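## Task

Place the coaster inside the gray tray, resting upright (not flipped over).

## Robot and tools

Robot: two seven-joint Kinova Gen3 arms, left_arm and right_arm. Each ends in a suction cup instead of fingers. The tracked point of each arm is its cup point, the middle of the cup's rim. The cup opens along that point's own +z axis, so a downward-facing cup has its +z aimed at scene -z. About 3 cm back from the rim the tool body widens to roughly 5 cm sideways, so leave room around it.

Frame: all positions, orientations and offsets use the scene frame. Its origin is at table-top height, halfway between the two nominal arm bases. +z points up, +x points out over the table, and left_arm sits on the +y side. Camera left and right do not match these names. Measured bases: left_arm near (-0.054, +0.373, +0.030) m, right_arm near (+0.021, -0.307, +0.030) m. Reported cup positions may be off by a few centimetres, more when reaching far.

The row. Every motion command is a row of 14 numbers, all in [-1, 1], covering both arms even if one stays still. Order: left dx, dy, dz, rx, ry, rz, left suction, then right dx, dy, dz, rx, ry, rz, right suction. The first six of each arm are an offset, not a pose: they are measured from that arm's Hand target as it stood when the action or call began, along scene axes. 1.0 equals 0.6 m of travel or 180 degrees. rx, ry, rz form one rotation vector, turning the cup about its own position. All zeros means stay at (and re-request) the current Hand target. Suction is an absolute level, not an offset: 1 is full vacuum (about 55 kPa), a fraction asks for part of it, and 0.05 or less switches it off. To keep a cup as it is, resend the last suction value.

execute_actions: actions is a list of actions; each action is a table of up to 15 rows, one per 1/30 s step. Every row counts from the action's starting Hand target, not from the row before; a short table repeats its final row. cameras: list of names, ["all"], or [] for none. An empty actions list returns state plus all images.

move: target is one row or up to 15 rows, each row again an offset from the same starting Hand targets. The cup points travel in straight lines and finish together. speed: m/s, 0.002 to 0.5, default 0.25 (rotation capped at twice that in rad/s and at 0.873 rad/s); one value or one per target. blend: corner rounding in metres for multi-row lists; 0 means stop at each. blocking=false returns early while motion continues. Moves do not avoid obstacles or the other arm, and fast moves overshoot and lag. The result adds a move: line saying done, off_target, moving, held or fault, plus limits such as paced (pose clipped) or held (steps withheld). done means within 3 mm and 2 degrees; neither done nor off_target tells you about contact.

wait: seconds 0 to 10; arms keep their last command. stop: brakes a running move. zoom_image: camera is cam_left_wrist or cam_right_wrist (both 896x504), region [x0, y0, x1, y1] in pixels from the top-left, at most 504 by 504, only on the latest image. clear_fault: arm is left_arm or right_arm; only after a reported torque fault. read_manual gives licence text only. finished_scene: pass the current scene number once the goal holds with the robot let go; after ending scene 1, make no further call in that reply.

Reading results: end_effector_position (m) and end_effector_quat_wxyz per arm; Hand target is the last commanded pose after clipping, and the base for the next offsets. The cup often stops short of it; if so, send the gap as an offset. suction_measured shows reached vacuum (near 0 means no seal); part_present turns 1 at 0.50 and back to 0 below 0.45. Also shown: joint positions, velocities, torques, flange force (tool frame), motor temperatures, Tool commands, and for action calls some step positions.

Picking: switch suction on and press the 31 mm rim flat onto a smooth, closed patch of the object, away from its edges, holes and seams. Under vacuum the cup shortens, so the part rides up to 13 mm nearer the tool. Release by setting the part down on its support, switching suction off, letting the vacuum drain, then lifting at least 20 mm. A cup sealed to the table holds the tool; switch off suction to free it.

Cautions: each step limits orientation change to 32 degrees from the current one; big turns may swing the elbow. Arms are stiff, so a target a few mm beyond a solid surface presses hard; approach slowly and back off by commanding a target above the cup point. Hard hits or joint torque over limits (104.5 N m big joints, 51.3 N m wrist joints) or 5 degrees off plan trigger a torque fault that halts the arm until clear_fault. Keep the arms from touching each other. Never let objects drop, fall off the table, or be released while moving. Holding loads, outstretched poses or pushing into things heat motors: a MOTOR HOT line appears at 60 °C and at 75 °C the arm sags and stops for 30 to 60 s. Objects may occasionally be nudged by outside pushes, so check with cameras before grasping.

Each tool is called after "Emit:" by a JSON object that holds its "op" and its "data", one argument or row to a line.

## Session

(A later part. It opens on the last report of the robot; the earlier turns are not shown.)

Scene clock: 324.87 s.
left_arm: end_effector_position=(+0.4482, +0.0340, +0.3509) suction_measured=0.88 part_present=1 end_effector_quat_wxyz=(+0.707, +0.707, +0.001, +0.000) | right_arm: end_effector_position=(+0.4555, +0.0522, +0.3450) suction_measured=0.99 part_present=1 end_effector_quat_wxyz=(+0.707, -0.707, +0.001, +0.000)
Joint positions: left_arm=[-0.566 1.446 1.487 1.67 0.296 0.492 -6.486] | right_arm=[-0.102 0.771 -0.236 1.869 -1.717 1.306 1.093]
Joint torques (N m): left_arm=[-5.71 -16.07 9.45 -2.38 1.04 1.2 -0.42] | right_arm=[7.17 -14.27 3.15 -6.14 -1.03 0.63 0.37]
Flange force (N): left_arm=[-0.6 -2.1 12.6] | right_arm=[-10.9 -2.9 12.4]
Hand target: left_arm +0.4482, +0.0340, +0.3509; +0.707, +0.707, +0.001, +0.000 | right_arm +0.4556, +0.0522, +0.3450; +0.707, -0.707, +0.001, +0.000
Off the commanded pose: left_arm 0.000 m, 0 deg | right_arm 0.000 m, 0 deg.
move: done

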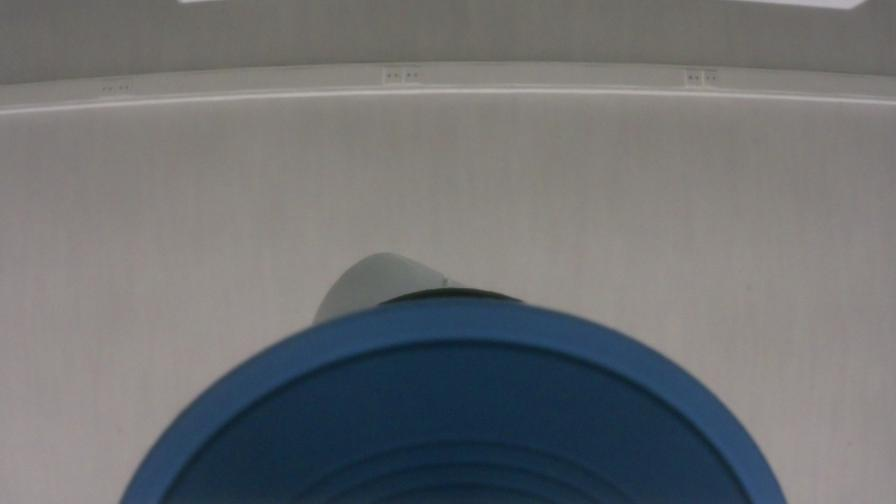

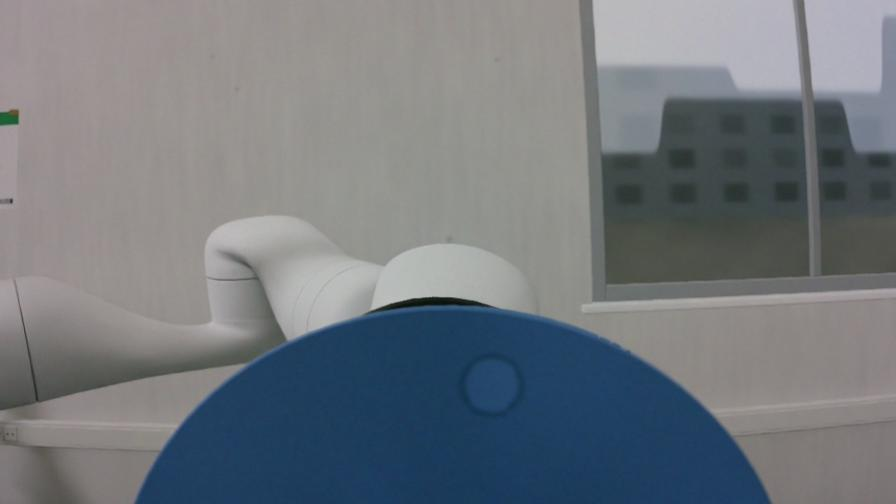

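Emit:
{"op": "execute_actions", "data": {
  "actions": [
    [[0,0,0,0,0,0,1, 0,0,0,0,0,0,0]]
  ]
}}

Emit:
{"op": "move", "data": {
  "target": [
    [0,0,0,0,0,0,1, 0,-0.05,0,0,0,0,0],
    [0,0,0,0,0,0,1, 0,-0.3,0,0,0,0,0]
  ],
  "speed": [0.05,0.2],
  "cameras": ["all"]
}}

Scene clock: 336.13 s.
left_arm: end_effector_position=(+0.4482, +0.0340, +0.3509) suction_measured=0.98 part_present=1 end_effector_quat_wxyz=(+0.707, +0.707, +0.000, +0.000) | right_arm: end_effector_position=(+0.4556, +0.0522, +0.3450) suction_measured=0.00 part_present=0 end_effector_quat_wxyz=(+0.707, -0.707, +0.001, +0.000)
Joint positions: left_arm=[-0.566 1.446 1.487 1.67 0.296 0.492 -6.486] | right_arm=[-0.102 0.771 -0.236 1.869 -1.717 1.306 1.093]
Joint torques (N m): left_arm=[-0.06 -15.66 8.51 -2.12 0.86 0.31 -0.42] | right_arm=[0.15 -15.32 -2.08 -6.17 -0.56 1.52 0.36]
Hand target: left_arm +0.4482, +0.0340, +0.3509; +0.707, +0.707, +0.000, +0.000 | right_arm +0.4556, +0.0522, +0.3450; +0.707, -0.707, +0.001, +0.000
Off the commanded pose: left_arm 0.000 m, 0 deg | right_arm 0.000 m, 0 deg.
Step readings (end_effector_position of left_arm | right_arm):
0: (+0.4482, +0.0340, +0.3509) | (+0.4556, +0.0522, +0.3450)
1: (+0.4482, +0.0340, +0.3509) | (+0.4556, +0.0522, +0.3450)
2: (+0.4483, +0.0342, +0.3509) | (+0.4558, +0.0520, +0.3449)
4: (+0.4484, +0.0343, +0.3509) | (+0.4559, +0.0518, +0.3449)
8: (+0.4483, +0.0341, +0.3509) | (+0.4557, +0.0520, +0.3450)
15: (+0.4482, +0.0340, +0.3509) | (+0.4556, +0.0522, +0.3450)

Scene clock: 338.10 s.
left_arm: end_effector_position=(+0.4482, +0.0340, +0.3509) suction_measured=0.99 part_present=1 end_effector_quat_wxyz=(+0.707, +0.707, +0.000, +0.000) | right_arm: end_effector_position=(+0.4556, -0.1278, +0.3450) suction_measured=0.00 part_present=0 end_effector_quat_wxyz=(+0.707, -0.707, +0.001, +0.000)
Joint positions: left_arm=[-0.566 1.446 1.487 1.67 0.296 0.492 -6.486] | right_arm=[0.216 0.765 -0.102 1.862 -1.397 1.589 1.048]
Joint torques (N m): left_arm=[-0.34 -15.73 8.71 -1.9 0.86 0.55 -0.4] | right_arm=[0.83 -14.8 -0.93 -5.64 -0.84 1.22 0.38]
Flange force (N): left_arm=[-3.5 -0.2 0.5] | right_arm=[-7.6 -1.0 3.1]
Hand target: left_arm +0.4482, +0.0340, +0.3509; +0.707, +0.707, +0.000, +0.000 | right_arm +0.4556, -0.1278, +0.3450; +0.707, -0.707, +0.001, +0.000
Off the commanded pose: left_arm 0.000 m, 0 deg | right_arm 0.000 m, 0 deg.
move: done

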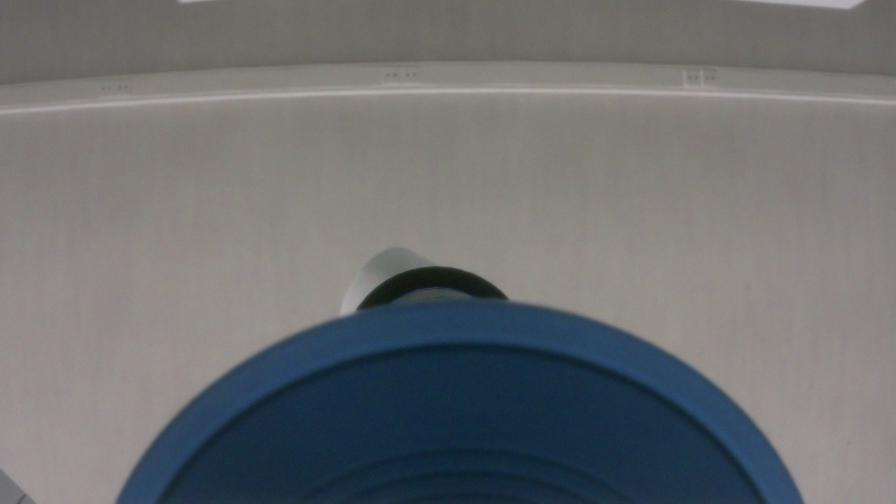

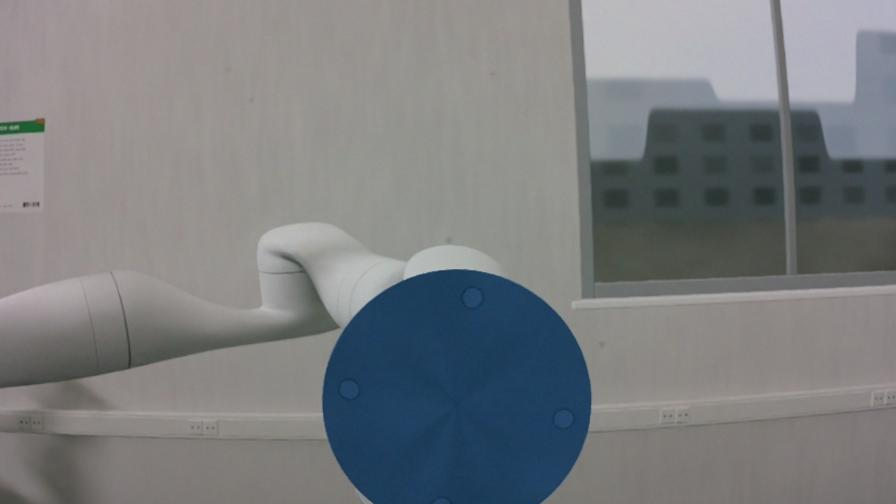

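Emit:
{"op": "move", "data": {
  "target": [
    [0.1,0.08,-0.05,0.2,0,0,1, -0.005,-0.08,0.09,-0.2,0,0,0],
    [0.2197,0.0433,-0.3348,0.5,0,0,1, -0.009,-0.1537,0.175,-0.5,0,0,0]
  ],
  "blend": 0.03,
  "speed": 0.3,
  "cameras": ["all"]
}}

Scene clock: 382.90 s.
left_arm: end_effector_position=(+0.5800, +0.0600, +0.1500) suction_measured=0.99 part_present=1 end_effector_quat_wxyz=(+0.000, +1.000, +0.000, +0.000) | right_arm: end_effector_position=(+0.4502, -0.2201, +0.4500) suction_measured=0.00 part_present=0 end_effector_quat_wxyz=(+0.000, +1.000, -0.001, +0.000)
Joint positions: left_arm=[0.337 1.239 0.476 0.481 -0.45 1.47 -5.737] | right_arm=[-0.397 0.299 0.18 1.25 -0.052 1.597 -0.21]
Joint torques (N m): left_arm=[-0.4 -23.61 1.92 -7.45 0.03 0.26 -0.42] | right_arm=[0.98 -11.5 0.84 -9.54 -0.05 -0.12 0.32]
Flange force (N): left_arm=no reading | right_arm=[-10.9 -0.7 8.2]
Hand target: left_arm +0.5800, +0.0600, +0.1500; +0.000, +1.000, +0.000, +0.000 | right_arm +0.4502, -0.2200, +0.4500; +0.000, +1.000, -0.001, +0.000
Off the commanded pose: left_arm 0.000 m, 0 deg | right_arm 0.000 m, 0 deg.
move: done

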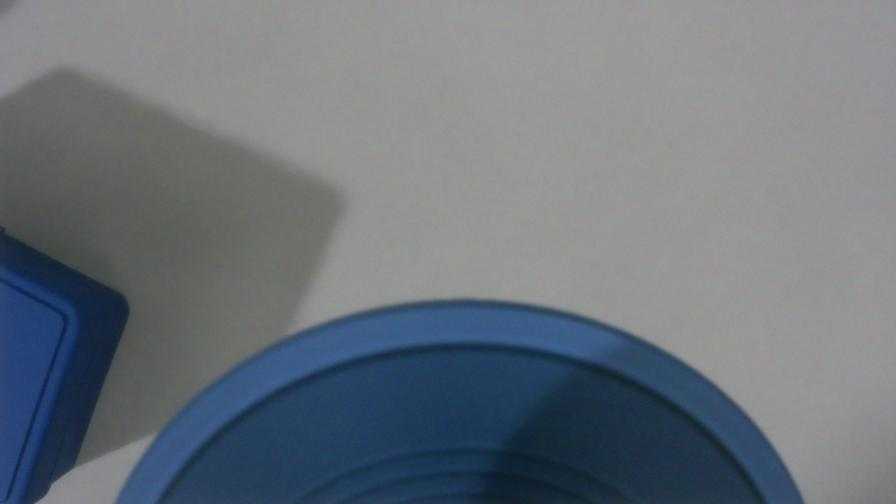

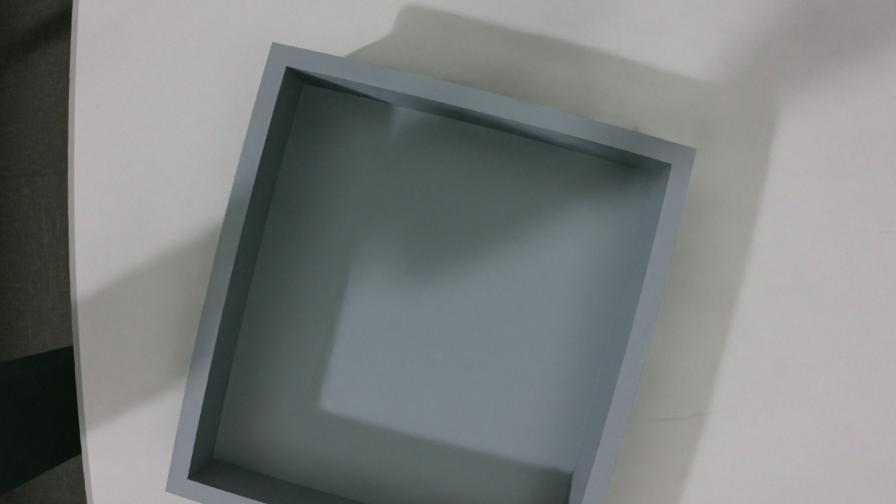

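Emit:
{"op": "move", "data": {
  "target": [
    [0,0,-0.2167,0,0,0,1, 0,0,0,0,0,0,0],
    [0,0,-0.2467,0,0,0,1, 0,0,0,0,0,0,0]
  ],
  "speed": [0.15,0.03]
}}

Emit:
{"op": "move", "data": {
  "target": [0,0,-0.005,0,0,0,1, 0,0,0,0,0,0,0],
  "speed": 0.02
}}

Emit:
{"op": "move", "data": {
  "target": [0,0,-0.005,0,0,0,1, 0,0,0,0,0,0,0],
  "speed": 0.02
}}

Scene clock: 389.30 s.
left_arm: end_effector_position=(+0.5800, +0.0600, +0.0020) suction_measured=0.99 part_present=1 end_effector_quat_wxyz=(+0.000, +1.000, +0.000, +0.000) | right_arm: end_effector_position=(+0.4502, -0.2201, +0.4500) suction_measured=0.00 part_present=0 end_effector_quat_wxyz=(+0.000, +1.000, -0.001, +0.000)
Joint positions: left_arm=[0.327 1.413 0.449 0.565 -0.474 1.218 -5.711] | right_arm=[-0.397 0.299 0.18 1.25 -0.052 1.597 -0.21]
Joint torques (N m): left_arm=[-0.35 -24.14 2.15 -7.1 0.06 0.29 -0.42] | right_arm=[0.93 -11.51 0.76 -9.57 -0.05 -0.12 0.4]
Flange force (N): left_arm=[-11.8 -4.6 0.7] | right_arm=[-11.0 -0.7 8.2]
Hand target: left_arm +0.5800, +0.0600, +0.0020; +0.000, +1.000, +0.000, +0.000 | right_arm +0.4502, -0.2201, +0.4500; +0.000, +1.000, -0.001, +0.000
Off the commanded pose: left_arm 0.000 m, 0 deg | right_arm 0.000 m, 0 deg.
move: done

Scene clock: 390.00 s.
left_arm: end_effector_position=(+0.5800, +0.0600, -0.0010) suction_measured=0.99 part_present=1 end_effector_quat_wxyz=(+0.000, +1.000, +0.000, +0.000) | right_arm: end_effector_position=(+0.4502, -0.2201, +0.4500) suction_measured=0.00 part_present=0 end_effector_quat_wxyz=(+0.000, +1.000, -0.001, +0.000)
Joint positions: left_arm=[0.328 1.418 0.449 0.564 -0.474 1.215 -5.711] | right_arm=[-0.397 0.299 0.18 1.25 -0.052 1.597 -0.21]
Joint torques (N m): left_arm=[-0.34 -23.96 2.15 -7.05 0.03 0.25 -0.43] | right_arm=[0.91 -11.44 0.8 -9.49 -0.03 -0.16 0.39]
Flange force (N): left_arm=[-11.9 -4.7 0.3] | right_arm=[-10.8 -0.7 7.8]
Hand target: left_arm +0.5800, +0.0600, -0.0010; +0.000, +1.000, +0.000, +0.000 | right_arm +0.4502, -0.2201, +0.4500; +0.000, +1.000, -0.001, +0.000
Off the commanded pose: left_arm 0.000 m, 0 deg | right_arm 0.000 m, 0 deg.
move: done

Scene clock: 390.70 s.
left_arm: end_effector_position=(+0.5800, +0.0600, -0.0040) suction_measured=0.99 part_present=1 end_effector_quat_wxyz=(+0.000, +1.000, +0.000, +0.000) | right_arm: end_effector_position=(+0.4502, -0.2201, +0.4500) suction_measured=0.00 part_present=0 end_effector_quat_wxyz=(+0.000, +1.000, -0.001, +0.000)
Joint positions: left_arm=[0.328 1.423 0.448 0.562 -0.475 1.212 -5.711] | right_arm=[-0.397 0.299 0.18 1.25 -0.052 1.597 -0.21]
Joint torques (N m): left_arm=[-0.36 -23.99 2.16 -7.01 0.05 0.25 -0.39] | right_arm=[0.99 -11.58 0.89 -9.53 -0.05 -0.11 0.3]
Flange force (N): left_arm=[-11.4 -4.5 0.3] | right_arm=[-10.7 -0.7 8.2]
Hand target: left_arm +0.5800, +0.0600, -0.0040; +0.000, +1.000, +0.000, +0.000 | right_arm +0.4502, -0.2201, +0.4500; +0.000, +1.000, -0.001, +0.000
Off the commanded pose: left_arm 0.000 m, 0 deg | right_arm 0.000 m, 0 deg.
move: done

Emit:
{"op": "move", "data": {
  "target": [0,0,-0.0067,0,0,0,1, 0,0,0,0,0,0,0],
  "speed": 0.02,
  "cameras": ["cam_left_wrist"]
}}

Emit:
{"op": "move", "data": {
  "target": [0,0,-0.0067,0,0,0,1, 0,0,0,0,0,0,0],
  "speed": 0.02
}}

Scene clock: 395.70 s.
left_arm: end_effector_position=(+0.5800, +0.0600, -0.0080) suction_measured=0.99 part_present=1 end_effector_quat_wxyz=(+0.000, +1.000, +0.000, +0.000) | right_arm: end_effector_position=(+0.4502, -0.2201, +0.4500) suction_measured=0.00 part_present=0 end_effector_quat_wxyz=(+0.000, +1.000, -0.001, +0.000)
Joint positions: left_arm=[0.328 1.43 0.448 0.559 -0.476 1.208 -5.712] | right_arm=[-0.397 0.299 0.18 1.25 -0.052 1.597 -0.21]
Joint torques (N m): left_arm=[-0.41 -23.06 1.96 -6.78 0.03 0.15 -0.4] | right_arm=[0.9 -11.51 0.79 -9.54 0.03 -0.14 0.34]
Flange force (N): left_arm=[-12.2 -4.8 -1.3] | right_arm=[-10.8 -0.6 8.1]
Hand target: left_arm +0.5800, +0.0600, -0.0080; +0.000, +1.000, +0.000, +0.000 | right_arm +0.4502, -0.2201, +0.4500; +0.000, +1.000, -0.001, +0.000
Off the commanded pose: left_arm 0.000 m, 0 deg | right_arm 0.000 m, 0 deg.
move: done
Images, in order (width x height): cam_left_wrist 896x504.

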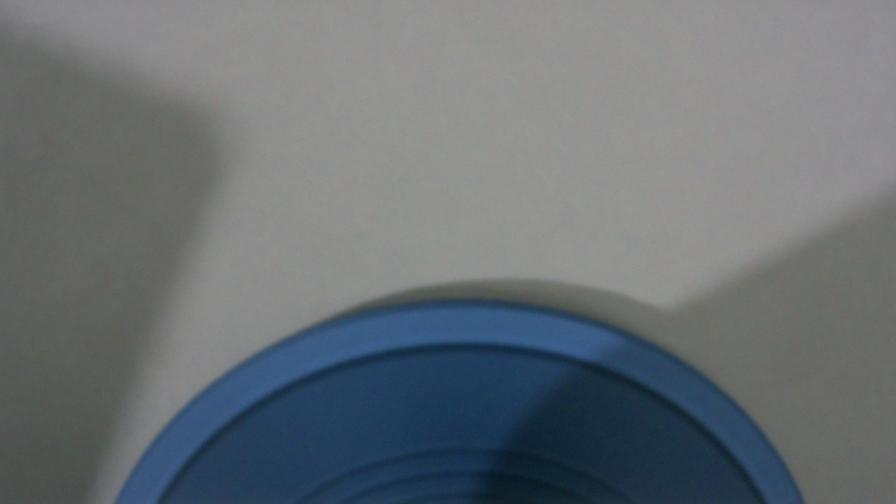

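Scene clock: 396.40 s.
left_arm: end_effector_position=(+0.5801, +0.0599, -0.0118) suction_measured=0.99 part_present=1 end_effector_quat_wxyz=(+0.001, +1.000, +0.000, +0.000) | right_arm: end_effector_position=(+0.4502, -0.2201, +0.4500) suction_measured=0.00 part_present=0 end_effector_quat_wxyz=(+0.000, +1.000, -0.001, +0.000)
Joint positions: left_arm=[0.329 1.436 0.447 0.556 -0.476 1.204 -5.712] | right_arm=[-0.397 0.299 0.18 1.25 -0.052 1.597 -0.21]
Joint torques (N m): left_arm=[-0.71 16.02 -2.54 3.65 -0.57 -3.83 -0.44] | right_arm=[0.87 -11.48 0.75 -9.56 -0.04 -0.16 0.37]
Flange force (N): left_arm=[-30.4 -13.2 -64.3] | right_arm=[-10.9 -0.5 8.1]
Hand target: left_arm +0.5800, +0.0600, -0.0121; +0.000, +1.000, +0.000, +0.000 | right_arm +0.4502, -0.2201, +0.4500; +0.000, +1.000, -0.001, +0.000
Off the commanded pose: left_arm 0.000 m, 0 deg | right_arm 0.000 m, 0 deg.
move: done

Emit:
{"op": "move", "data": {
  "target": [0,0,0.0067,0,0,0,1, 0,0,0,0,0,0,0],
  "speed": 0.02
}}

Emit:
{"op": "execute_actions", "data": {
  "actions": [
    [[0,0,0,0,0,0,0, 0,0,0,0,0,0,0]]
  ]
}}

Emit:
{"op": "move", "data": {
  "target": [
    [0,0,0.05,0,0,0,0, 0,0,0,0,0,0,0],
    [0,0,0.25,0,0,0,0, 0,0,0,0,0,0,0],
    [-0.25,0.4,0.35,0,0,0,0, 0,0,0,0,0,0,0]
  ],
  "speed": [0.05,0.25,0.3],
  "blend": 0.02,
  "cameras": ["all"]
}}

Scene clock: 404.30 s.
left_arm: end_effector_position=(+0.5798, +0.0601, -0.0084) suction_measured=0.99 part_present=1 end_effector_quat_wxyz=(+0.000, +1.000, +0.000, +0.000) | right_arm: end_effector_position=(+0.4502, -0.2201, +0.4500) suction_measured=0.00 part_present=0 end_effector_quat_wxyz=(+0.000, +1.000, -0.001, +0.000)
Joint positions: left_arm=[0.329 1.43 0.448 0.56 -0.475 1.208 -5.712] | right_arm=[-0.397 0.299 0.18 1.25 -0.052 1.597 -0.21]
Joint torques (N m): left_arm=[-0.02 -17.55 1.53 -4.26 0.22 0.72 -0.43] | right_arm=[0.98 -11.5 0.94 -9.48 -0.01 -0.17 0.39]
Flange force (N): left_arm=[-11.3 -4.9 -8.2] | right_arm=[-10.7 -0.9 7.8]
Hand target: left_arm +0.5800, +0.0600, -0.0080; +0.000, +1.000, +0.000, +0.000 | right_arm +0.4502, -0.2201, +0.4500; +0.000, +1.000, -0.001, +0.000
Off the commanded pose: left_arm 0.000 m, 0 deg | right_arm 0.000 m, 0 deg.
move: done

Scene clock: 405.00 s.
left_arm: end_effector_position=(+0.5800, +0.0600, -0.0080) suction_measured=0.00 part_present=0 end_effector_quat_wxyz=(+0.000, +1.000, +0.000, +0.000) | right_arm: end_effector_position=(+0.4502, -0.2201, +0.4500) suction_measured=0.00 part_present=0 end_effector_quat_wxyz=(+0.000, +1.000, -0.001, +0.000)
Joint positions: left_arm=[0.328 1.43 0.448 0.559 -0.475 1.208 -5.712] | right_arm=[-0.397 0.299 0.18 1.25 -0.052 1.597 -0.21]
Joint torques (N m): left_arm=[0.15 -16.88 1.57 -4.3 0.23 0.19 -0.44] | right_arm=[0.89 -11.5 0.88 -9.54 -0.1 -0.12 0.34]
Hand target: left_arm +0.5800, +0.0600, -0.0080; +0.000, +1.000, +0.000, +0.000 | right_arm +0.4502, -0.2201, +0.4500; +0.000, +1.000, -0.001, +0.000
Off the commanded pose: left_arm 0.000 m, 0 deg | right_arm 0.000 m, 0 deg.
Step readings (end_effector_position of left_arm | right_arm):
0: (+0.5798, +0.0601, -0.0084) | (+0.4502, -0.2201, +0.4500)
1: (+0.5798, +0.0600, -0.0083) | (+0.4502, -0.2201, +0.4500)
2: (+0.5799, +0.0600, -0.0081) | (+0.4502, -0.2201, +0.4500)
4: (+0.5799, +0.0600, -0.0081) | (+0.4502, -0.2201, +0.4500)
8: (+0.5800, +0.0600, -0.0080) | (+0.4502, -0.2201, +0.4500)
15: (+0.5800, +0.0600, -0.0080) | (+0.4502, -0.2201, +0.4500)

Scene clock: 407.60 s.
left_arm: end_effector_position=(+0.4300, +0.3000, +0.2019) suction_measured=0.00 part_present=0 end_effector_quat_wxyz=(+0.000, +1.000, +0.000, +0.000) | right_arm: end_effector_position=(+0.4502, -0.2201, +0.4500) suction_measured=0.00 part_present=0 end_effector_quat_wxyz=(+0.000, +1.000, -0.001, +0.000)
Joint positions: left_arm=[-0.215 0.644 0.513 1.622 -0.364 0.972 -5.868] | right_arm=[-0.397 0.299 0.18 1.25 -0.052 1.597 -0.21]
Joint torques (N m): left_arm=[-0.4 -14.81 2.45 -6.67 0.04 0.26 -0.43] | right_arm=[0.95 -11.48 0.86 -9.51 -0.03 -0.16 0.34]
Flange force (N): left_arm=[-5.3 0.9 2.7] | right_arm=[-10.8 -0.7 7.9]
Hand target: left_arm +0.4300, +0.3000, +0.2020; +0.000, +1.000, +0.000, +0.000 | right_arm +0.4502, -0.2201, +0.4500; +0.000, +1.000, -0.001, +0.000
Off the commanded pose: left_arm 0.000 m, 0 deg | right_arm 0.000 m, 0 deg.
move: done; blend cut to 0.015 m at target 1

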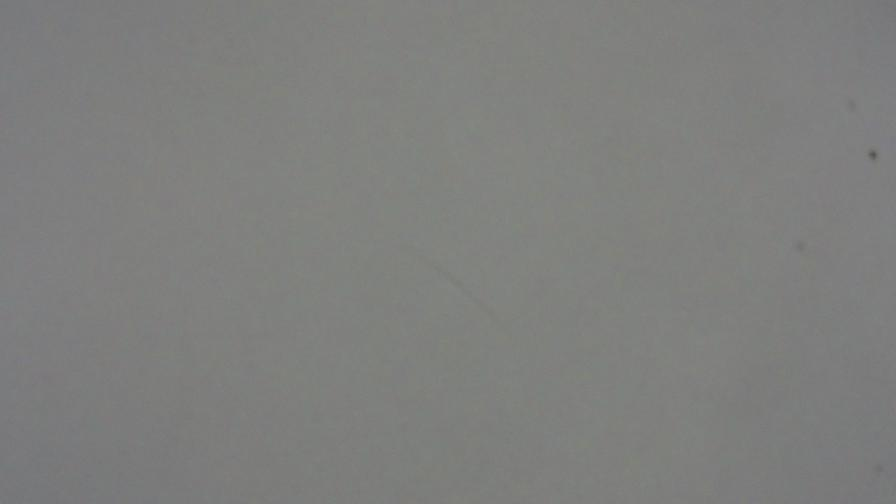

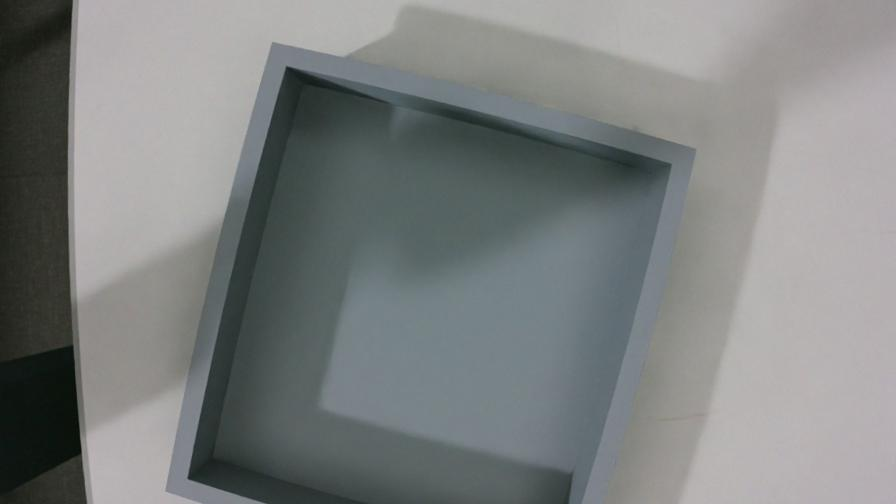

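Emit:
{"op": "move", "data": {
  "target": [0,0,0,0,0,0,0, 0.198,0.4467,-0.5,0,0,0,0],
  "speed": 0.3,
  "cameras": ["cam_right_wrist"]
}}

Scene clock: 423.80 s.
left_arm: end_effector_position=(+0.4300, +0.3000, +0.2020) suction_measured=0.00 part_present=0 end_effector_quat_wxyz=(+0.000, +1.000, +0.000, +0.000) | right_arm: end_effector_position=(+0.5689, +0.0480, +0.1500) suction_measured=0.00 part_present=0 end_effector_quat_wxyz=(+0.000, +1.000, -0.001, +0.000)
Joint positions: left_arm=[-0.215 0.644 0.513 1.622 -0.364 0.972 -5.868] | right_arm=[-0.667 1.02 0.095 0.911 -0.086 1.213 -0.57]
Joint torques (N m): left_arm=[-0.35 -14.78 2.44 -6.55 0.05 0.25 -0.41] | right_arm=[1.01 -21.2 1.14 -9.09 -0.02 -0.07 0.32]
Flange force (N): left_arm=[-4.9 0.8 2.4] | right_arm=[-14.9 7.3 2.5]
Hand target: left_arm +0.4300, +0.3000, +0.2020; +0.000, +1.000, +0.000, +0.000 | right_arm +0.5690, +0.0480, +0.1500; +0.000, +1.000, -0.001, +0.000
Off the commanded pose: left_arm 0.000 m, 0 deg | right_arm 0.000 m, 0 deg.
move: done
Images, in order (width x height): cam_right_wrist 896x504.

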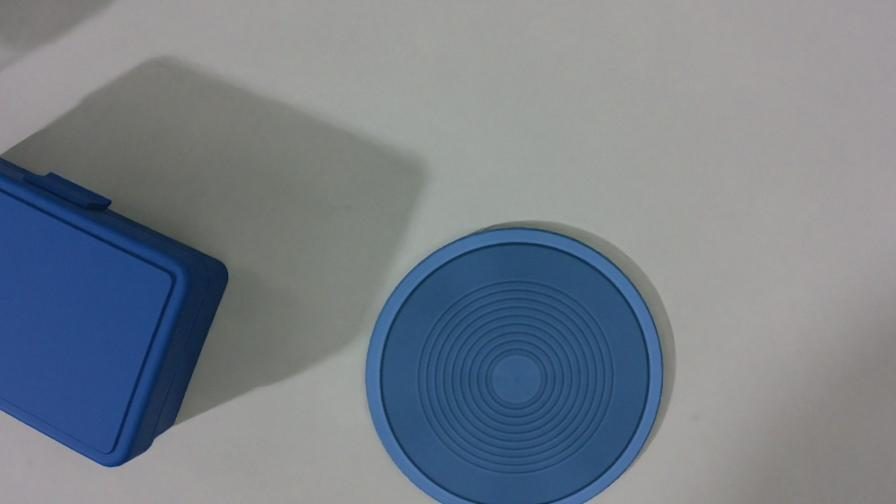

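Emit:
{"op": "move", "data": {
  "target": [
    [0,0,0,0,0,0,0, 0.032,0.022,-0.2,0,0,0,0],
    [0,0,0,0,0,0,0, 0.032,0.022,-0.25,0,0,0,1]
  ],
  "speed": [0.15,0.03],
  "cameras": ["cam_right_wrist"]
}}

Emit:
{"op": "move", "data": {
  "target": [0,0,0,0,0,0,0, 0,0,-0.005,0,0,0,1],
  "speed": 0.02
}}

Emit:
{"op": "move", "data": {
  "target": [0,0,0,0,0,0,0, 0,0,-0.005,0,0,0,1],
  "speed": 0.02
}}

Scene clock: 435.80 s.
left_arm: end_effector_position=(+0.4300, +0.3000, +0.2020) suction_measured=0.00 part_present=0 end_effector_quat_wxyz=(+0.000, +1.000, +0.000, +0.000) | right_arm: end_effector_position=(+0.5882, +0.0612, +0.0000) suction_measured=0.86 part_present=1 end_effector_quat_wxyz=(+0.000, +1.000, -0.001, +0.000)
Joint positions: left_arm=[-0.215 0.644 0.513 1.622 -0.364 0.972 -5.868] | right_arm=[-0.659 1.288 0.085 0.811 -0.094 1.046 -0.571]
Joint torques (N m): left_arm=[-0.35 -14.82 2.47 -6.56 0.05 0.26 -0.43] | right_arm=[0.92 -22.88 1.1 -8.63 -0.03 -0.17 0.34]
Flange force (N): left_arm=[-4.9 0.9 2.6] | right_arm=[-15.6 8.0 -1.0]
Hand target: left_arm +0.4300, +0.3000, +0.2020; +0.000, +1.000, +0.000, +0.000 | right_arm +0.5882, +0.0612, +0.0000; +0.000, +1.000, -0.001, +0.000
Off the commanded pose: left_arm 0.000 m, 0 deg | right_arm 0.000 m, 0 deg.
move: done
Images, in order (width x height): cam_right_wrist 896x504.

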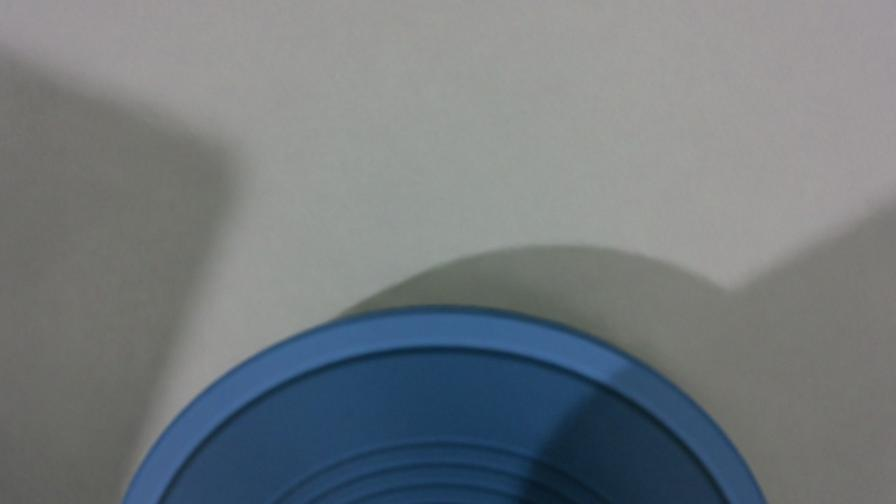

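Scene clock: 436.50 s.
left_arm: end_effector_position=(+0.4300, +0.3000, +0.2020) suction_measured=0.00 part_present=0 end_effector_quat_wxyz=(+0.000, +1.000, +0.000, +0.000) | right_arm: end_effector_position=(+0.5882, +0.0612, -0.0030) suction_measured=0.96 part_present=1 end_effector_quat_wxyz=(+0.000, +1.000, -0.001, +0.000)
Joint positions: left_arm=[-0.215 0.644 0.513 1.622 -0.364 0.972 -5.868] | right_arm=[-0.659 1.292 0.085 0.809 -0.094 1.043 -0.571]
Joint torques (N m): left_arm=[-0.3 -14.81 2.43 -6.55 0.04 0.25 -0.42] | right_arm=[0.99 -22.87 1.15 -8.66 -0.03 -0.22 0.37]
Flange force (N): left_arm=[-4.9 0.7 2.5] | right_arm=[-15.9 8.0 -1.2]
Hand target: left_arm +0.4300, +0.3000, +0.2020; +0.000, +1.000, +0.000, +0.000 | right_arm +0.5882, +0.0612, -0.0030; +0.000, +1.000, -0.001, +0.000
Off the commanded pose: left_arm 0.000 m, 0 deg | right_arm 0.000 m, 0 deg.
move: done

Scene clock: 437.20 s.
left_arm: end_effector_position=(+0.4300, +0.3000, +0.2020) suction_measured=0.00 part_present=0 end_effector_quat_wxyz=(+0.000, +1.000, +0.000, +0.000) | right_arm: end_effector_position=(+0.5882, +0.0612, -0.0060) suction_measured=1.00 part_present=1 end_effector_quat_wxyz=(+0.000, +1.000, -0.001, +0.000)
Joint positions: left_arm=[-0.215 0.644 0.513 1.622 -0.364 0.972 -5.868] | right_arm=[-0.659 1.297 0.085 0.808 -0.094 1.039 -0.571]
Joint torques (N m): left_arm=[-0.38 -14.83 2.39 -6.54 0.05 0.26 -0.44] | right_arm=[1.03 -22.83 1.15 -8.56 0 -0.16 0.33]
Flange force (N): left_arm=[-4.8 0.9 2.5] | right_arm=[-15.7 7.9 -1.3]
Hand target: left_arm +0.4300, +0.3000, +0.2020; +0.000, +1.000, +0.000, +0.000 | right_arm +0.5882, +0.0612, -0.0060; +0.000, +1.000, -0.001, +0.000
Off the commanded pose: left_arm 0.000 m, 0 deg | right_arm 0.000 m, 0 deg.
move: done

Emit:
{"op": "move", "data": {
  "target": [
    [0,0,0,0,0,0,0, 0,0,0.25,0,0,0,1],
    [0,0,0,0,0,0,0, -0.255,-0.455,0.25,0,0,0,1],
    [0,0,0,0,0,0,0, -0.255,-0.455,0.05,0,0,0,1]
  ],
  "speed": [0.2,0.3,0.2],
  "blend": 0.03,
  "cameras": ["cam_right_wrist"]
}}

Scene clock: 477.33 s.
left_arm: end_effector_position=(+0.4300, +0.3000, +0.2020) suction_measured=0.00 part_present=0 end_effector_quat_wxyz=(+0.000, +1.000, +0.000, +0.000) | right_arm: end_effector_position=(+0.4352, -0.2118, +0.0240) suction_measured=0.99 part_present=1 end_effector_quat_wxyz=(+0.000, +1.000, -0.001, +0.000)
Joint positions: left_arm=[-0.215 0.644 0.513 1.622 -0.364 0.972 -5.868] | right_arm=[-0.338 0.845 0.051 1.941 -0.107 0.358 -0.187]
Joint torques (N m): left_arm=[-0.35 -14.83 2.44 -6.54 0.08 0.26 -0.42] | right_arm=[0.97 -15.13 0.98 -4.94 0.03 -0.2 0.3]
Flange force (N): left_arm=[-4.8 0.8 2.6] | right_arm=[-8.9 -0.9 -1.6]
Hand target: left_arm +0.4300, +0.3000, +0.2020; +0.000, +1.000, +0.000, +0.000 | right_arm +0.4352, -0.2118, +0.0240; +0.000, +1.000, -0.001, +0.000
Off the commanded pose: left_arm 0.000 m, 0 deg | right_arm 0.000 m, 0 deg.
move: done
Images, in order (width x height): cam_right_wrist 896x504.

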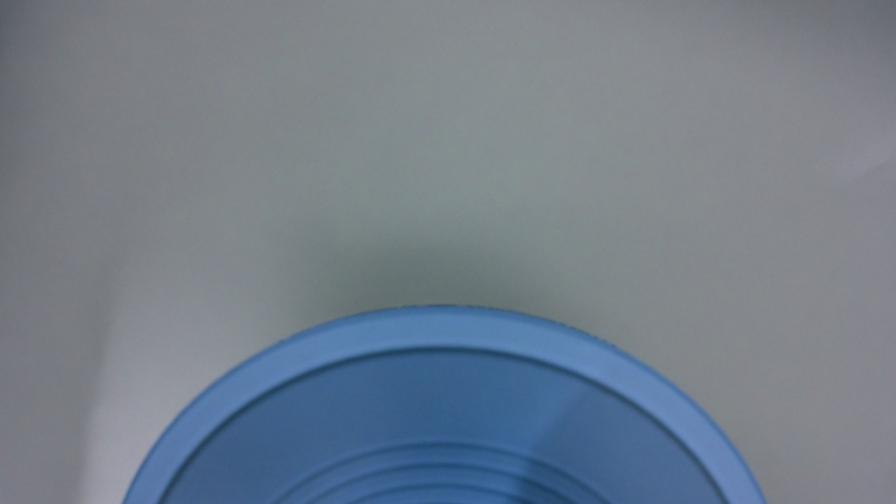

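Emit:
{"op": "move", "data": {
  "target": [0,0,0,0,0,0,0, 0,0,-0.03,0,0,0,1],
  "speed": 0.04
}}

Emit:
{"op": "move", "data": {
  "target": [0,0,0,0,0,0,0, 0,0,-0.0042,0,0,0,1],
  "speed": 0.02
}}

Emit:
{"op": "move", "data": {
  "target": [0,0,0,0,0,0,0, 0,0,-0.0042,0,0,0,1],
  "speed": 0.02,
  "cameras": ["cam_right_wrist"]
}}

Scene clock: 481.40 s.
left_arm: end_effector_position=(+0.4300, +0.3000, +0.2020) suction_measured=0.00 part_present=0 end_effector_quat_wxyz=(+0.000, +1.000, +0.000, +0.000) | right_arm: end_effector_position=(+0.4352, -0.2118, +0.0060) suction_measured=0.99 part_present=1 end_effector_quat_wxyz=(+0.000, +1.000, -0.001, +0.000)
Joint positions: left_arm=[-0.215 0.644 0.513 1.622 -0.364 0.972 -5.868] | right_arm=[-0.333 0.888 0.045 1.937 -0.109 0.318 -0.185]
Joint torques (N m): left_arm=[-0.38 -14.82 2.44 -6.54 0.09 0.23 -0.42] | right_arm=[1.01 -15.63 0.92 -4.72 0 -0.21 0.37]
Flange force (N): left_arm=[-4.8 0.9 2.5] | right_arm=[-8.7 -1.2 -1.3]
Hand target: left_arm +0.4300, +0.3000, +0.2020; +0.000, +1.000, +0.000, +0.000 | right_arm +0.4352, -0.2118, +0.0060; +0.000, +1.000, -0.001, +0.000
Off the commanded pose: left_arm 0.000 m, 0 deg | right_arm 0.000 m, 0 deg.
move: done

Scene clock: 482.10 s.
left_arm: end_effector_position=(+0.4300, +0.3000, +0.2020) suction_measured=0.00 part_present=0 end_effector_quat_wxyz=(+0.000, +1.000, +0.000, +0.000) | right_arm: end_effector_position=(+0.4352, -0.2118, +0.0035) suction_measured=0.98 part_present=1 end_effector_quat_wxyz=(+0.000, +1.000, -0.001, +0.000)
Joint positions: left_arm=[-0.215 0.644 0.513 1.622 -0.364 0.972 -5.868] | right_arm=[-0.333 0.894 0.044 1.937 -0.109 0.313 -0.185]
Joint torques (N m): left_arm=[-0.37 -14.84 2.44 -6.58 0.06 0.25 -0.43] | right_arm=[0.93 -15.52 0.87 -4.6 -0.03 -0.11 0.35]
Flange force (N): left_arm=[-4.9 0.9 2.6] | right_arm=[-8.8 -0.9 -1.5]
Hand target: left_arm +0.4300, +0.3000, +0.2020; +0.000, +1.000, +0.000, +0.000 | right_arm +0.4352, -0.2118, +0.0035; +0.000, +1.000, -0.001, +0.000
Off the commanded pose: left_arm 0.000 m, 0 deg | right_arm 0.000 m, 0 deg.
move: done

Scene clock: 482.80 s.
left_arm: end_effector_position=(+0.4300, +0.3000, +0.2020) suction_measured=0.00 part_present=0 end_effector_quat_wxyz=(+0.000, +1.000, +0.000, +0.000) | right_arm: end_effector_position=(+0.4352, -0.2118, +0.0010) suction_measured=0.96 part_present=1 end_effector_quat_wxyz=(+0.000, +1.000, -0.001, +0.000)
Joint positions: left_arm=[-0.215 0.644 0.513 1.622 -0.364 0.972 -5.868] | right_arm=[-0.332 0.9 0.043 1.936 -0.109 0.307 -0.185]
Joint torques (N m): left_arm=[-0.36 -14.86 2.48 -6.56 0.02 0.27 -0.41] | right_arm=[0.86 -15.64 0.95 -4.57 0.01 -0.2 0.39]
Flange force (N): left_arm=[-4.9 0.8 2.6] | right_arm=[-8.5 -0.9 -1.5]
Hand target: left_arm +0.4300, +0.3000, +0.2020; +0.000, +1.000, +0.000, +0.000 | right_arm +0.4352, -0.2118, +0.0010; +0.000, +1.000, -0.001, +0.000
Off the commanded pose: left_arm 0.000 m, 0 deg | right_arm 0.000 m, 0 deg.
move: done
Images, in order (width x height): cam_right_wrist 896x504.

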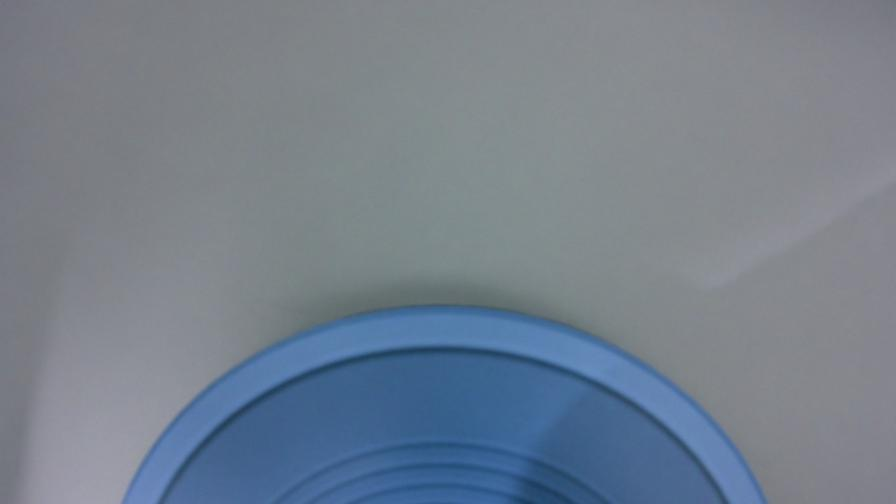

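Emit:
{"op": "move", "data": {
  "target": [0,0,0,0,0,0,0, 0,0,-0.0042,0,0,0,1],
  "speed": 0.02
}}

Emit:
{"op": "move", "data": {
  "target": [0,0,0,0,0,0,0, 0,0,-0.0033,0,0,0,1],
  "speed": 0.02
}}

Emit:
{"op": "move", "data": {
  "target": [0,0,0,0,0,0,0, 0,0,-0.0033,0,0,0,1],
  "speed": 0.02
}}

Scene clock: 486.90 s.
left_arm: end_effector_position=(+0.4300, +0.3000, +0.2020) suction_measured=0.00 part_present=0 end_effector_quat_wxyz=(+0.000, +1.000, +0.000, +0.000) | right_arm: end_effector_position=(+0.4352, -0.2118, -0.0015) suction_measured=0.96 part_present=1 end_effector_quat_wxyz=(+0.000, +1.000, -0.001, +0.000)
Joint positions: left_arm=[-0.215 0.644 0.513 1.622 -0.364 0.972 -5.868] | right_arm=[-0.332 0.907 0.042 1.935 -0.11 0.302 -0.184]
Joint torques (N m): left_arm=[-0.33 -14.86 2.44 -6.54 0.05 0.25 -0.41] | right_arm=[0.94 -15.5 0.91 -4.48 -0.01 -0.14 0.38]
Flange force (N): left_arm=[-4.8 0.8 2.5] | right_arm=[-8.6 -1.0 -1.8]
Hand target: left_arm +0.4300, +0.3000, +0.2020; +0.000, +1.000, +0.000, +0.000 | right_arm +0.4352, -0.2118, -0.0015; +0.000, +1.000, -0.001, +0.000
Off the commanded pose: left_arm 0.000 m, 0 deg | right_arm 0.000 m, 0 deg.
move: done

Scene clock: 487.60 s.
left_arm: end_effector_position=(+0.4300, +0.3000, +0.2020) suction_measured=0.00 part_present=0 end_effector_quat_wxyz=(+0.000, +1.000, +0.000, +0.000) | right_arm: end_effector_position=(+0.4352, -0.2118, -0.0035) suction_measured=1.00 part_present=1 end_effector_quat_wxyz=(+0.000, +1.000, -0.001, +0.000)
Joint positions: left_arm=[-0.215 0.644 0.513 1.622 -0.364 0.972 -5.868] | right_arm=[-0.331 0.911 0.041 1.934 -0.11 0.298 -0.184]
Joint torques (N m): left_arm=[-0.24 -14.85 2.49 -6.61 0.06 0.27 -0.41] | right_arm=[0.95 -15.47 0.86 -4.42 -0.01 -0.18 0.37]
Flange force (N): left_arm=[-5.1 0.6 2.6] | right_arm=[-8.4 -1.1 -2.1]
Hand target: left_arm +0.4300, +0.3000, +0.2020; +0.000, +1.000, +0.000, +0.000 | right_arm +0.4352, -0.2118, -0.0035; +0.000, +1.000, -0.001, +0.000
Off the commanded pose: left_arm 0.000 m, 0 deg | right_arm 0.000 m, 0 deg.
move: done

Scene clock: 488.30 s.
left_arm: end_effector_position=(+0.4300, +0.3000, +0.2020) suction_measured=0.00 part_present=0 end_effector_quat_wxyz=(+0.000, +1.000, +0.000, +0.000) | right_arm: end_effector_position=(+0.4352, -0.2118, -0.0055) suction_measured=0.99 part_present=1 end_effector_quat_wxyz=(+0.000, +1.000, -0.001, +0.000)
Joint positions: left_arm=[-0.215 0.644 0.513 1.622 -0.364 0.972 -5.868] | right_arm=[-0.331 0.916 0.041 1.934 -0.11 0.294 -0.184]
Joint torques (N m): left_arm=[-0.4 -14.84 2.44 -6.52 0.02 0.29 -0.41] | right_arm=[0.8 -12.49 0.65 -5.06 -0.04 -0.78 0.33]
Flange force (N): left_arm=[-4.8 0.9 2.6] | right_arm=[-11.1 0.0 -10.9]
Hand target: left_arm +0.4300, +0.3000, +0.2020; +0.000, +1.000, +0.000, +0.000 | right_arm +0.4352, -0.2118, -0.0055; +0.000, +1.000, -0.001, +0.000
Off the commanded pose: left_arm 0.000 m, 0 deg | right_arm 0.000 m, 0 deg.
move: done

Emit:
{"op": "execute_actions", "data": {
  "actions": [
    [[0,0,0,0,0,0,0, 0,0,0,0,0,0,0]]
  ]
}}

Emit:
{"op": "move", "data": {
  "target": [
    [0,0,0,0,0,0,0, 0,0,0.05,0,0,0,0],
    [0,0,0,0,0,0,0, 0,-0.09,0.4,0,0,0,0]
  ],
  "speed": [0.08,0.3],
  "blend": 0.01,
  "cameras": ["cam_right_wrist"]
}}

Scene clock: 493.17 s.
left_arm: end_effector_position=(+0.4300, +0.3000, +0.2020) suction_measured=0.00 part_present=0 end_effector_quat_wxyz=(+0.000, +1.000, +0.000, +0.000) | right_arm: end_effector_position=(+0.4352, -0.2118, -0.0055) suction_measured=0.00 part_present=0 end_effector_quat_wxyz=(+0.000, +1.000, -0.001, +0.000)
Joint positions: left_arm=[-0.215 0.644 0.513 1.622 -0.364 0.972 -5.868] | right_arm=[-0.331 0.916 0.041 1.934 -0.11 0.294 -0.184]
Joint torques (N m): left_arm=[-0.3 -14.83 2.46 -6.51 0.03 0.26 -0.42] | right_arm=[0.84 -8.79 0.38 -5.07 -0.06 -1.27 0.33]
Hand target: left_arm +0.4300, +0.3000, +0.2020; +0.000, +1.000, +0.000, +0.000 | right_arm +0.4352, -0.2118, -0.0055; +0.000, +1.000, -0.001, +0.000
Off the commanded pose: left_arm 0.000 m, 0 deg | right_arm 0.000 m, 0 deg.
Step readings (end_effector_position of left_arm | right_arm):
0: (+0.4300, +0.3000, +0.2020) | (+0.4352, -0.2118, -0.0055)
1: (+0.4300, +0.3000, +0.2020) | (+0.4352, -0.2118, -0.0055)
2: (+0.4300, +0.3000, +0.2020) | (+0.4352, -0.2118, -0.0055)
4: (+0.4300, +0.3000, +0.2020) | (+0.4352, -0.2118, -0.0055)
8: (+0.4300, +0.3000, +0.2020) | (+0.4352, -0.2118, -0.0055)
15: (+0.4300, +0.3000, +0.2020) | (+0.4352, -0.2118, -0.0055)

Scene clock: 494.77 s.
left_arm: end_effector_position=(+0.4300, +0.3000, +0.2020) suction_measured=0.00 part_present=0 end_effector_quat_wxyz=(+0.000, +1.000, +0.000, +0.000) | right_arm: end_effector_position=(+0.4352, -0.2658, +0.2345) suction_measured=0.00 part_present=0 end_effector_quat_wxyz=(+0.000, +1.000, -0.001, +0.000)
Joint positions: left_arm=[-0.215 0.644 0.513 1.622 -0.364 0.972 -5.868] | right_arm=[-0.259 0.407 0.112 1.821 -0.055 0.916 -0.106]
Joint torques (N m): left_arm=[-0.35 -14.86 2.47 -6.56 0.04 0.23 -0.43] | right_arm=[0.86 -12.07 0.85 -7.99 -0.02 -0.06 0.37]
Flange force (N): left_arm=[-4.8 0.9 2.5] | right_arm=[-8.9 -2.1 3.0]
Hand target: left_arm +0.4300, +0.3000, +0.2020; +0.000, +1.000, +0.000, +0.000 | right_arm +0.4352, -0.2658, +0.2345; +0.000, +1.000, -0.001, +0.000
Off the commanded pose: left_arm 0.000 m, 0 deg | right_arm 0.000 m, 0 deg.
move: done
Images, in order (width x height): cam_right_wrist 896x504.

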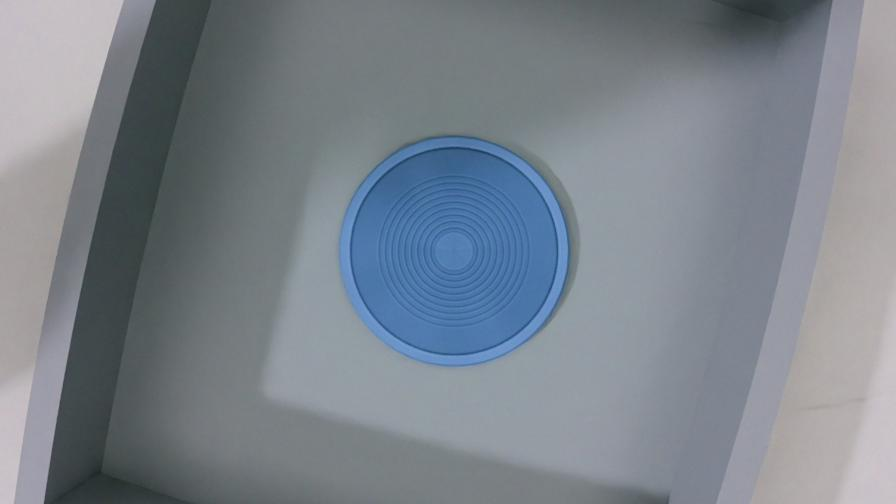

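Emit:
{"op": "move", "data": {
  "target": [
    [0,0,0,0,0,0,0,-0.0013,0.0892,-0.3408,0,0,0,1],
    [0,0,0,0,0,0,0,-0.0013,0.0892,-0.384,0,0,0,1],
    [0,0,0,0,0,0,0,-0.0013,0.0892,-0.387,0,0,0,1],
    [0,0,0,0,0,0,0,-0.0013,0.0892,-0.14,0,0,0,1],
    [0.0333,-0.25,0.2467,-0.5,0,0,0,0.034,0.53,0.1842,0.5,0,0,1]
  ],
  "speed": [0.3,0.05,0.02,0.25,0.4],
  "blend": [0.01,0,0,0.05,0],
  "cameras": ["all"]
}}

Scene clock: 603.23 s.
left_arm: end_effector_position=(+0.4500, +0.1500, +0.3500) suction_measured=0.00 part_present=0 end_effector_quat_wxyz=(+0.707, +0.707, +0.000, +0.000) | right_arm: end_effector_position=(+0.4556, +0.0522, +0.3450) suction_measured=0.98 part_present=1 end_effector_quat_wxyz=(+0.707, -0.707, +0.001, +0.000)
Joint positions: left_arm=[-0.778 1.322 1.324 1.667 0.505 0.786 -6.658] | right_arm=[0.298 0.951 -0.886 1.853 -1.476 0.839 1.078]
Joint torques (N m): left_arm=[-0.34 -15.3 8.06 -2.55 1.15 0.81 -0.4] | right_arm=[0.97 -14.55 -5.11 -5.74 -0.59 1.42 0.37]
Flange force (N): left_arm=[-3.0 0.0 1.1] | right_arm=[-6.7 -0.4 -0.1]
Hand target: left_arm +0.4500, +0.1500, +0.3500; +0.707, +0.707, +0.000, +0.000 | right_arm +0.4556, +0.0522, +0.3450; +0.707, -0.707, +0.001, +0.000
Off the commanded pose: left_arm 0.000 m, 0 deg | right_arm 0.000 m, 0 deg.
move: done

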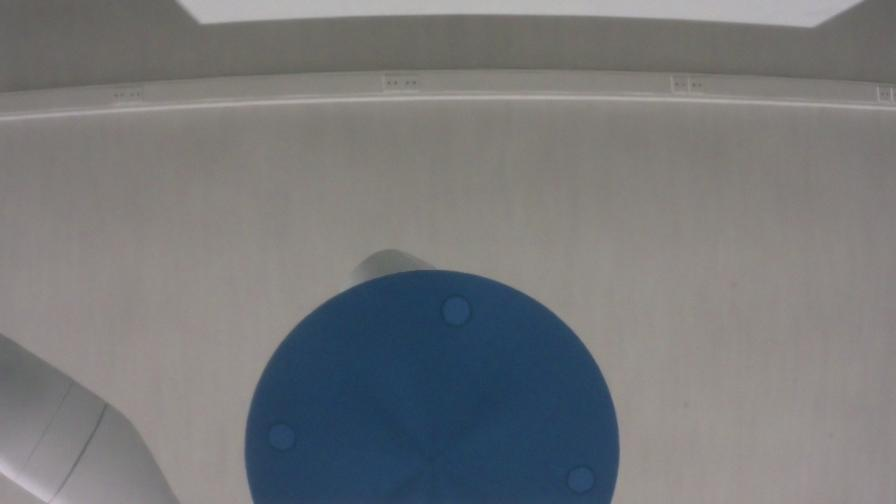

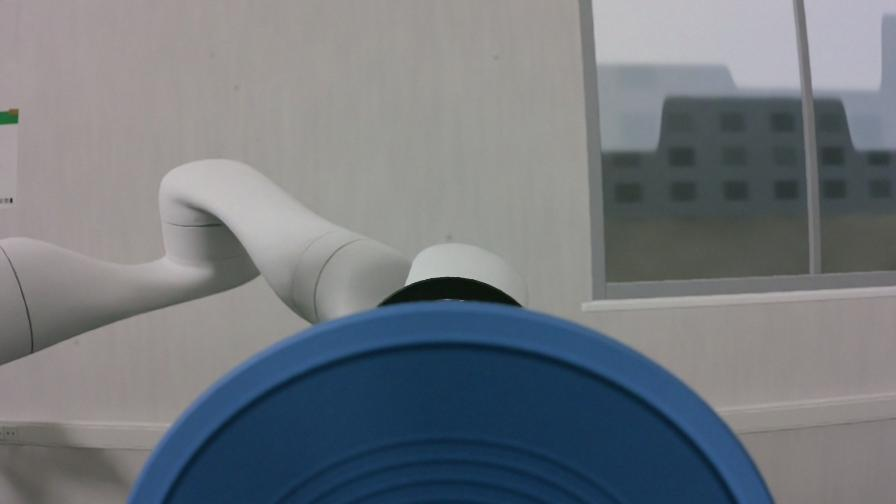

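Emit:
{"op": "move", "data": {
  "target": [
    [0,-0.155,0,0,0,0,1,0,0,0,0,0,0,1],
    [0,-0.19,0,0,0,0,1,0,0,0,0,0,0,1],
    [0,-0.192,0,0,0,0,1,0,0,0,0,0,0,1]
  ],
  "speed": [0.2,0.04,0.02],
  "blend": [0.01,0,0]
}}

Scene clock: 612.53 s.
left_arm: end_effector_position=(+0.4499, +0.0348, +0.3500) suction_measured=0.62 part_present=1 end_effector_quat_wxyz=(+0.707, +0.707, +0.000, +0.000) | right_arm: end_effector_position=(+0.4555, +0.0522, +0.3451) suction_measured=0.99 part_present=1 end_effector_quat_wxyz=(+0.707, -0.707, +0.001, +0.000)
Joint positions: left_arm=[-0.556 1.356 1.368 1.663 0.568 0.554 -6.707] | right_arm=[0.298 0.951 -0.886 1.853 -1.476 0.839 1.078]
Joint torques (N m): left_arm=[-4.97 -15.96 8.47 -3.33 1.03 1.36 -0.42] | right_arm=[5.81 -13.83 -1.81 -6.3 -0.65 0.86 0.39]
Flange force (N): left_arm=[-1.8 -1.5 10.3] | right_arm=[-8.3 -2.3 9.9]
Hand target: left_arm +0.4500, +0.0348, +0.3500; +0.707, +0.707, +0.000, +0.000 | right_arm +0.4556, +0.0522, +0.3450; +0.707, -0.707, +0.001, +0.000
Off the commanded pose: left_arm 0.000 m, 0 deg | right_arm 0.000 m, 0 deg.
move: done

Emit:
{"op": "move", "data": {
  "target": [
    [0,0,0,0,0,0,1,0,0,0,0,0,0,0],
    [0,0,0,0,0,0,1,0,-0.05,0,0,0,0,0],
    [0.2,0.192,-0.3667,0.5,0,0,1,0,-0.25,0,0,0,0,0],
    [0.2,0.192,-0.55,0.5,0,0,1,0,-0.25,0,0,0,0,0]
  ],
  "speed": [0.1,0.08,0.4,0.2],
  "blend": [0,0.01,0.02,0],
  "cameras": ["all"]
}}

Scene clock: 631.90 s.
left_arm: end_effector_position=(+0.5700, +0.1500, +0.0200) suction_measured=0.99 part_present=1 end_effector_quat_wxyz=(+0.000, +1.000, +0.001, +0.000) | right_arm: end_effector_position=(+0.4556, -0.0978, +0.3450) suction_measured=0.00 part_present=0 end_effector_quat_wxyz=(+0.707, -0.707, +0.001, +0.000)
Joint positions: left_arm=[0.214 1.23 0.263 0.913 -0.29 1.027 -5.831] | right_arm=[0.582 0.9 -0.778 1.864 -1.196 1.111 0.92]
Joint torques (N m): left_arm=[-0.38 -22.67 1.87 -6.88 0.02 0.23 -0.43] | right_arm=[0.93 -13.89 -4.14 -5.47 -0.81 1.2 0.32]
Flange force (N): left_arm=[-7.1 -1.3 1.0] | right_arm=[-7.3 -0.8 2.8]
Hand target: left_arm +0.5700, +0.1500, +0.0200; +0.000, +1.000, +0.000, +0.000 | right_arm +0.4556, -0.0978, +0.3450; +0.707, -0.707, +0.001, +0.000
Off the commanded pose: left_arm 0.000 m, 0 deg | right_arm 0.000 m, 0 deg.
move: done

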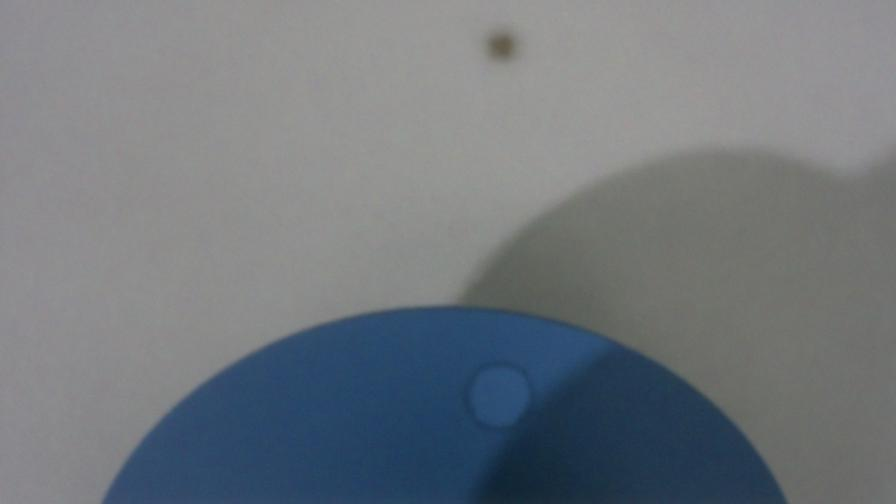

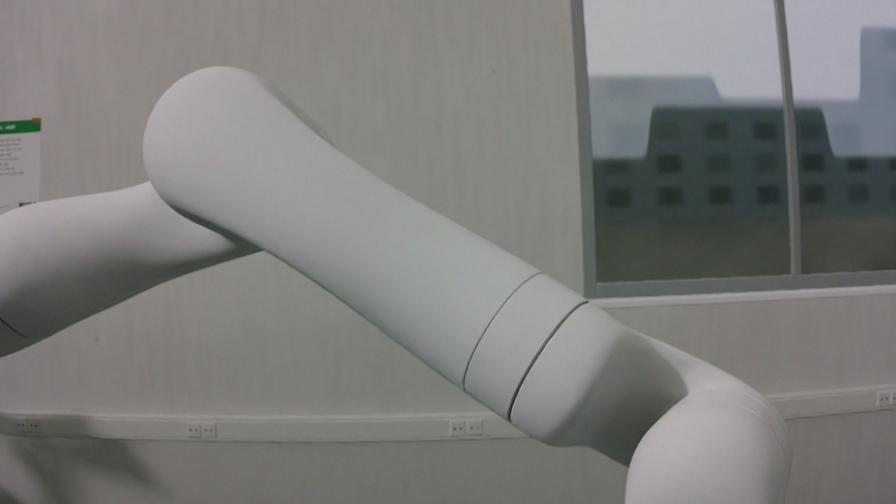

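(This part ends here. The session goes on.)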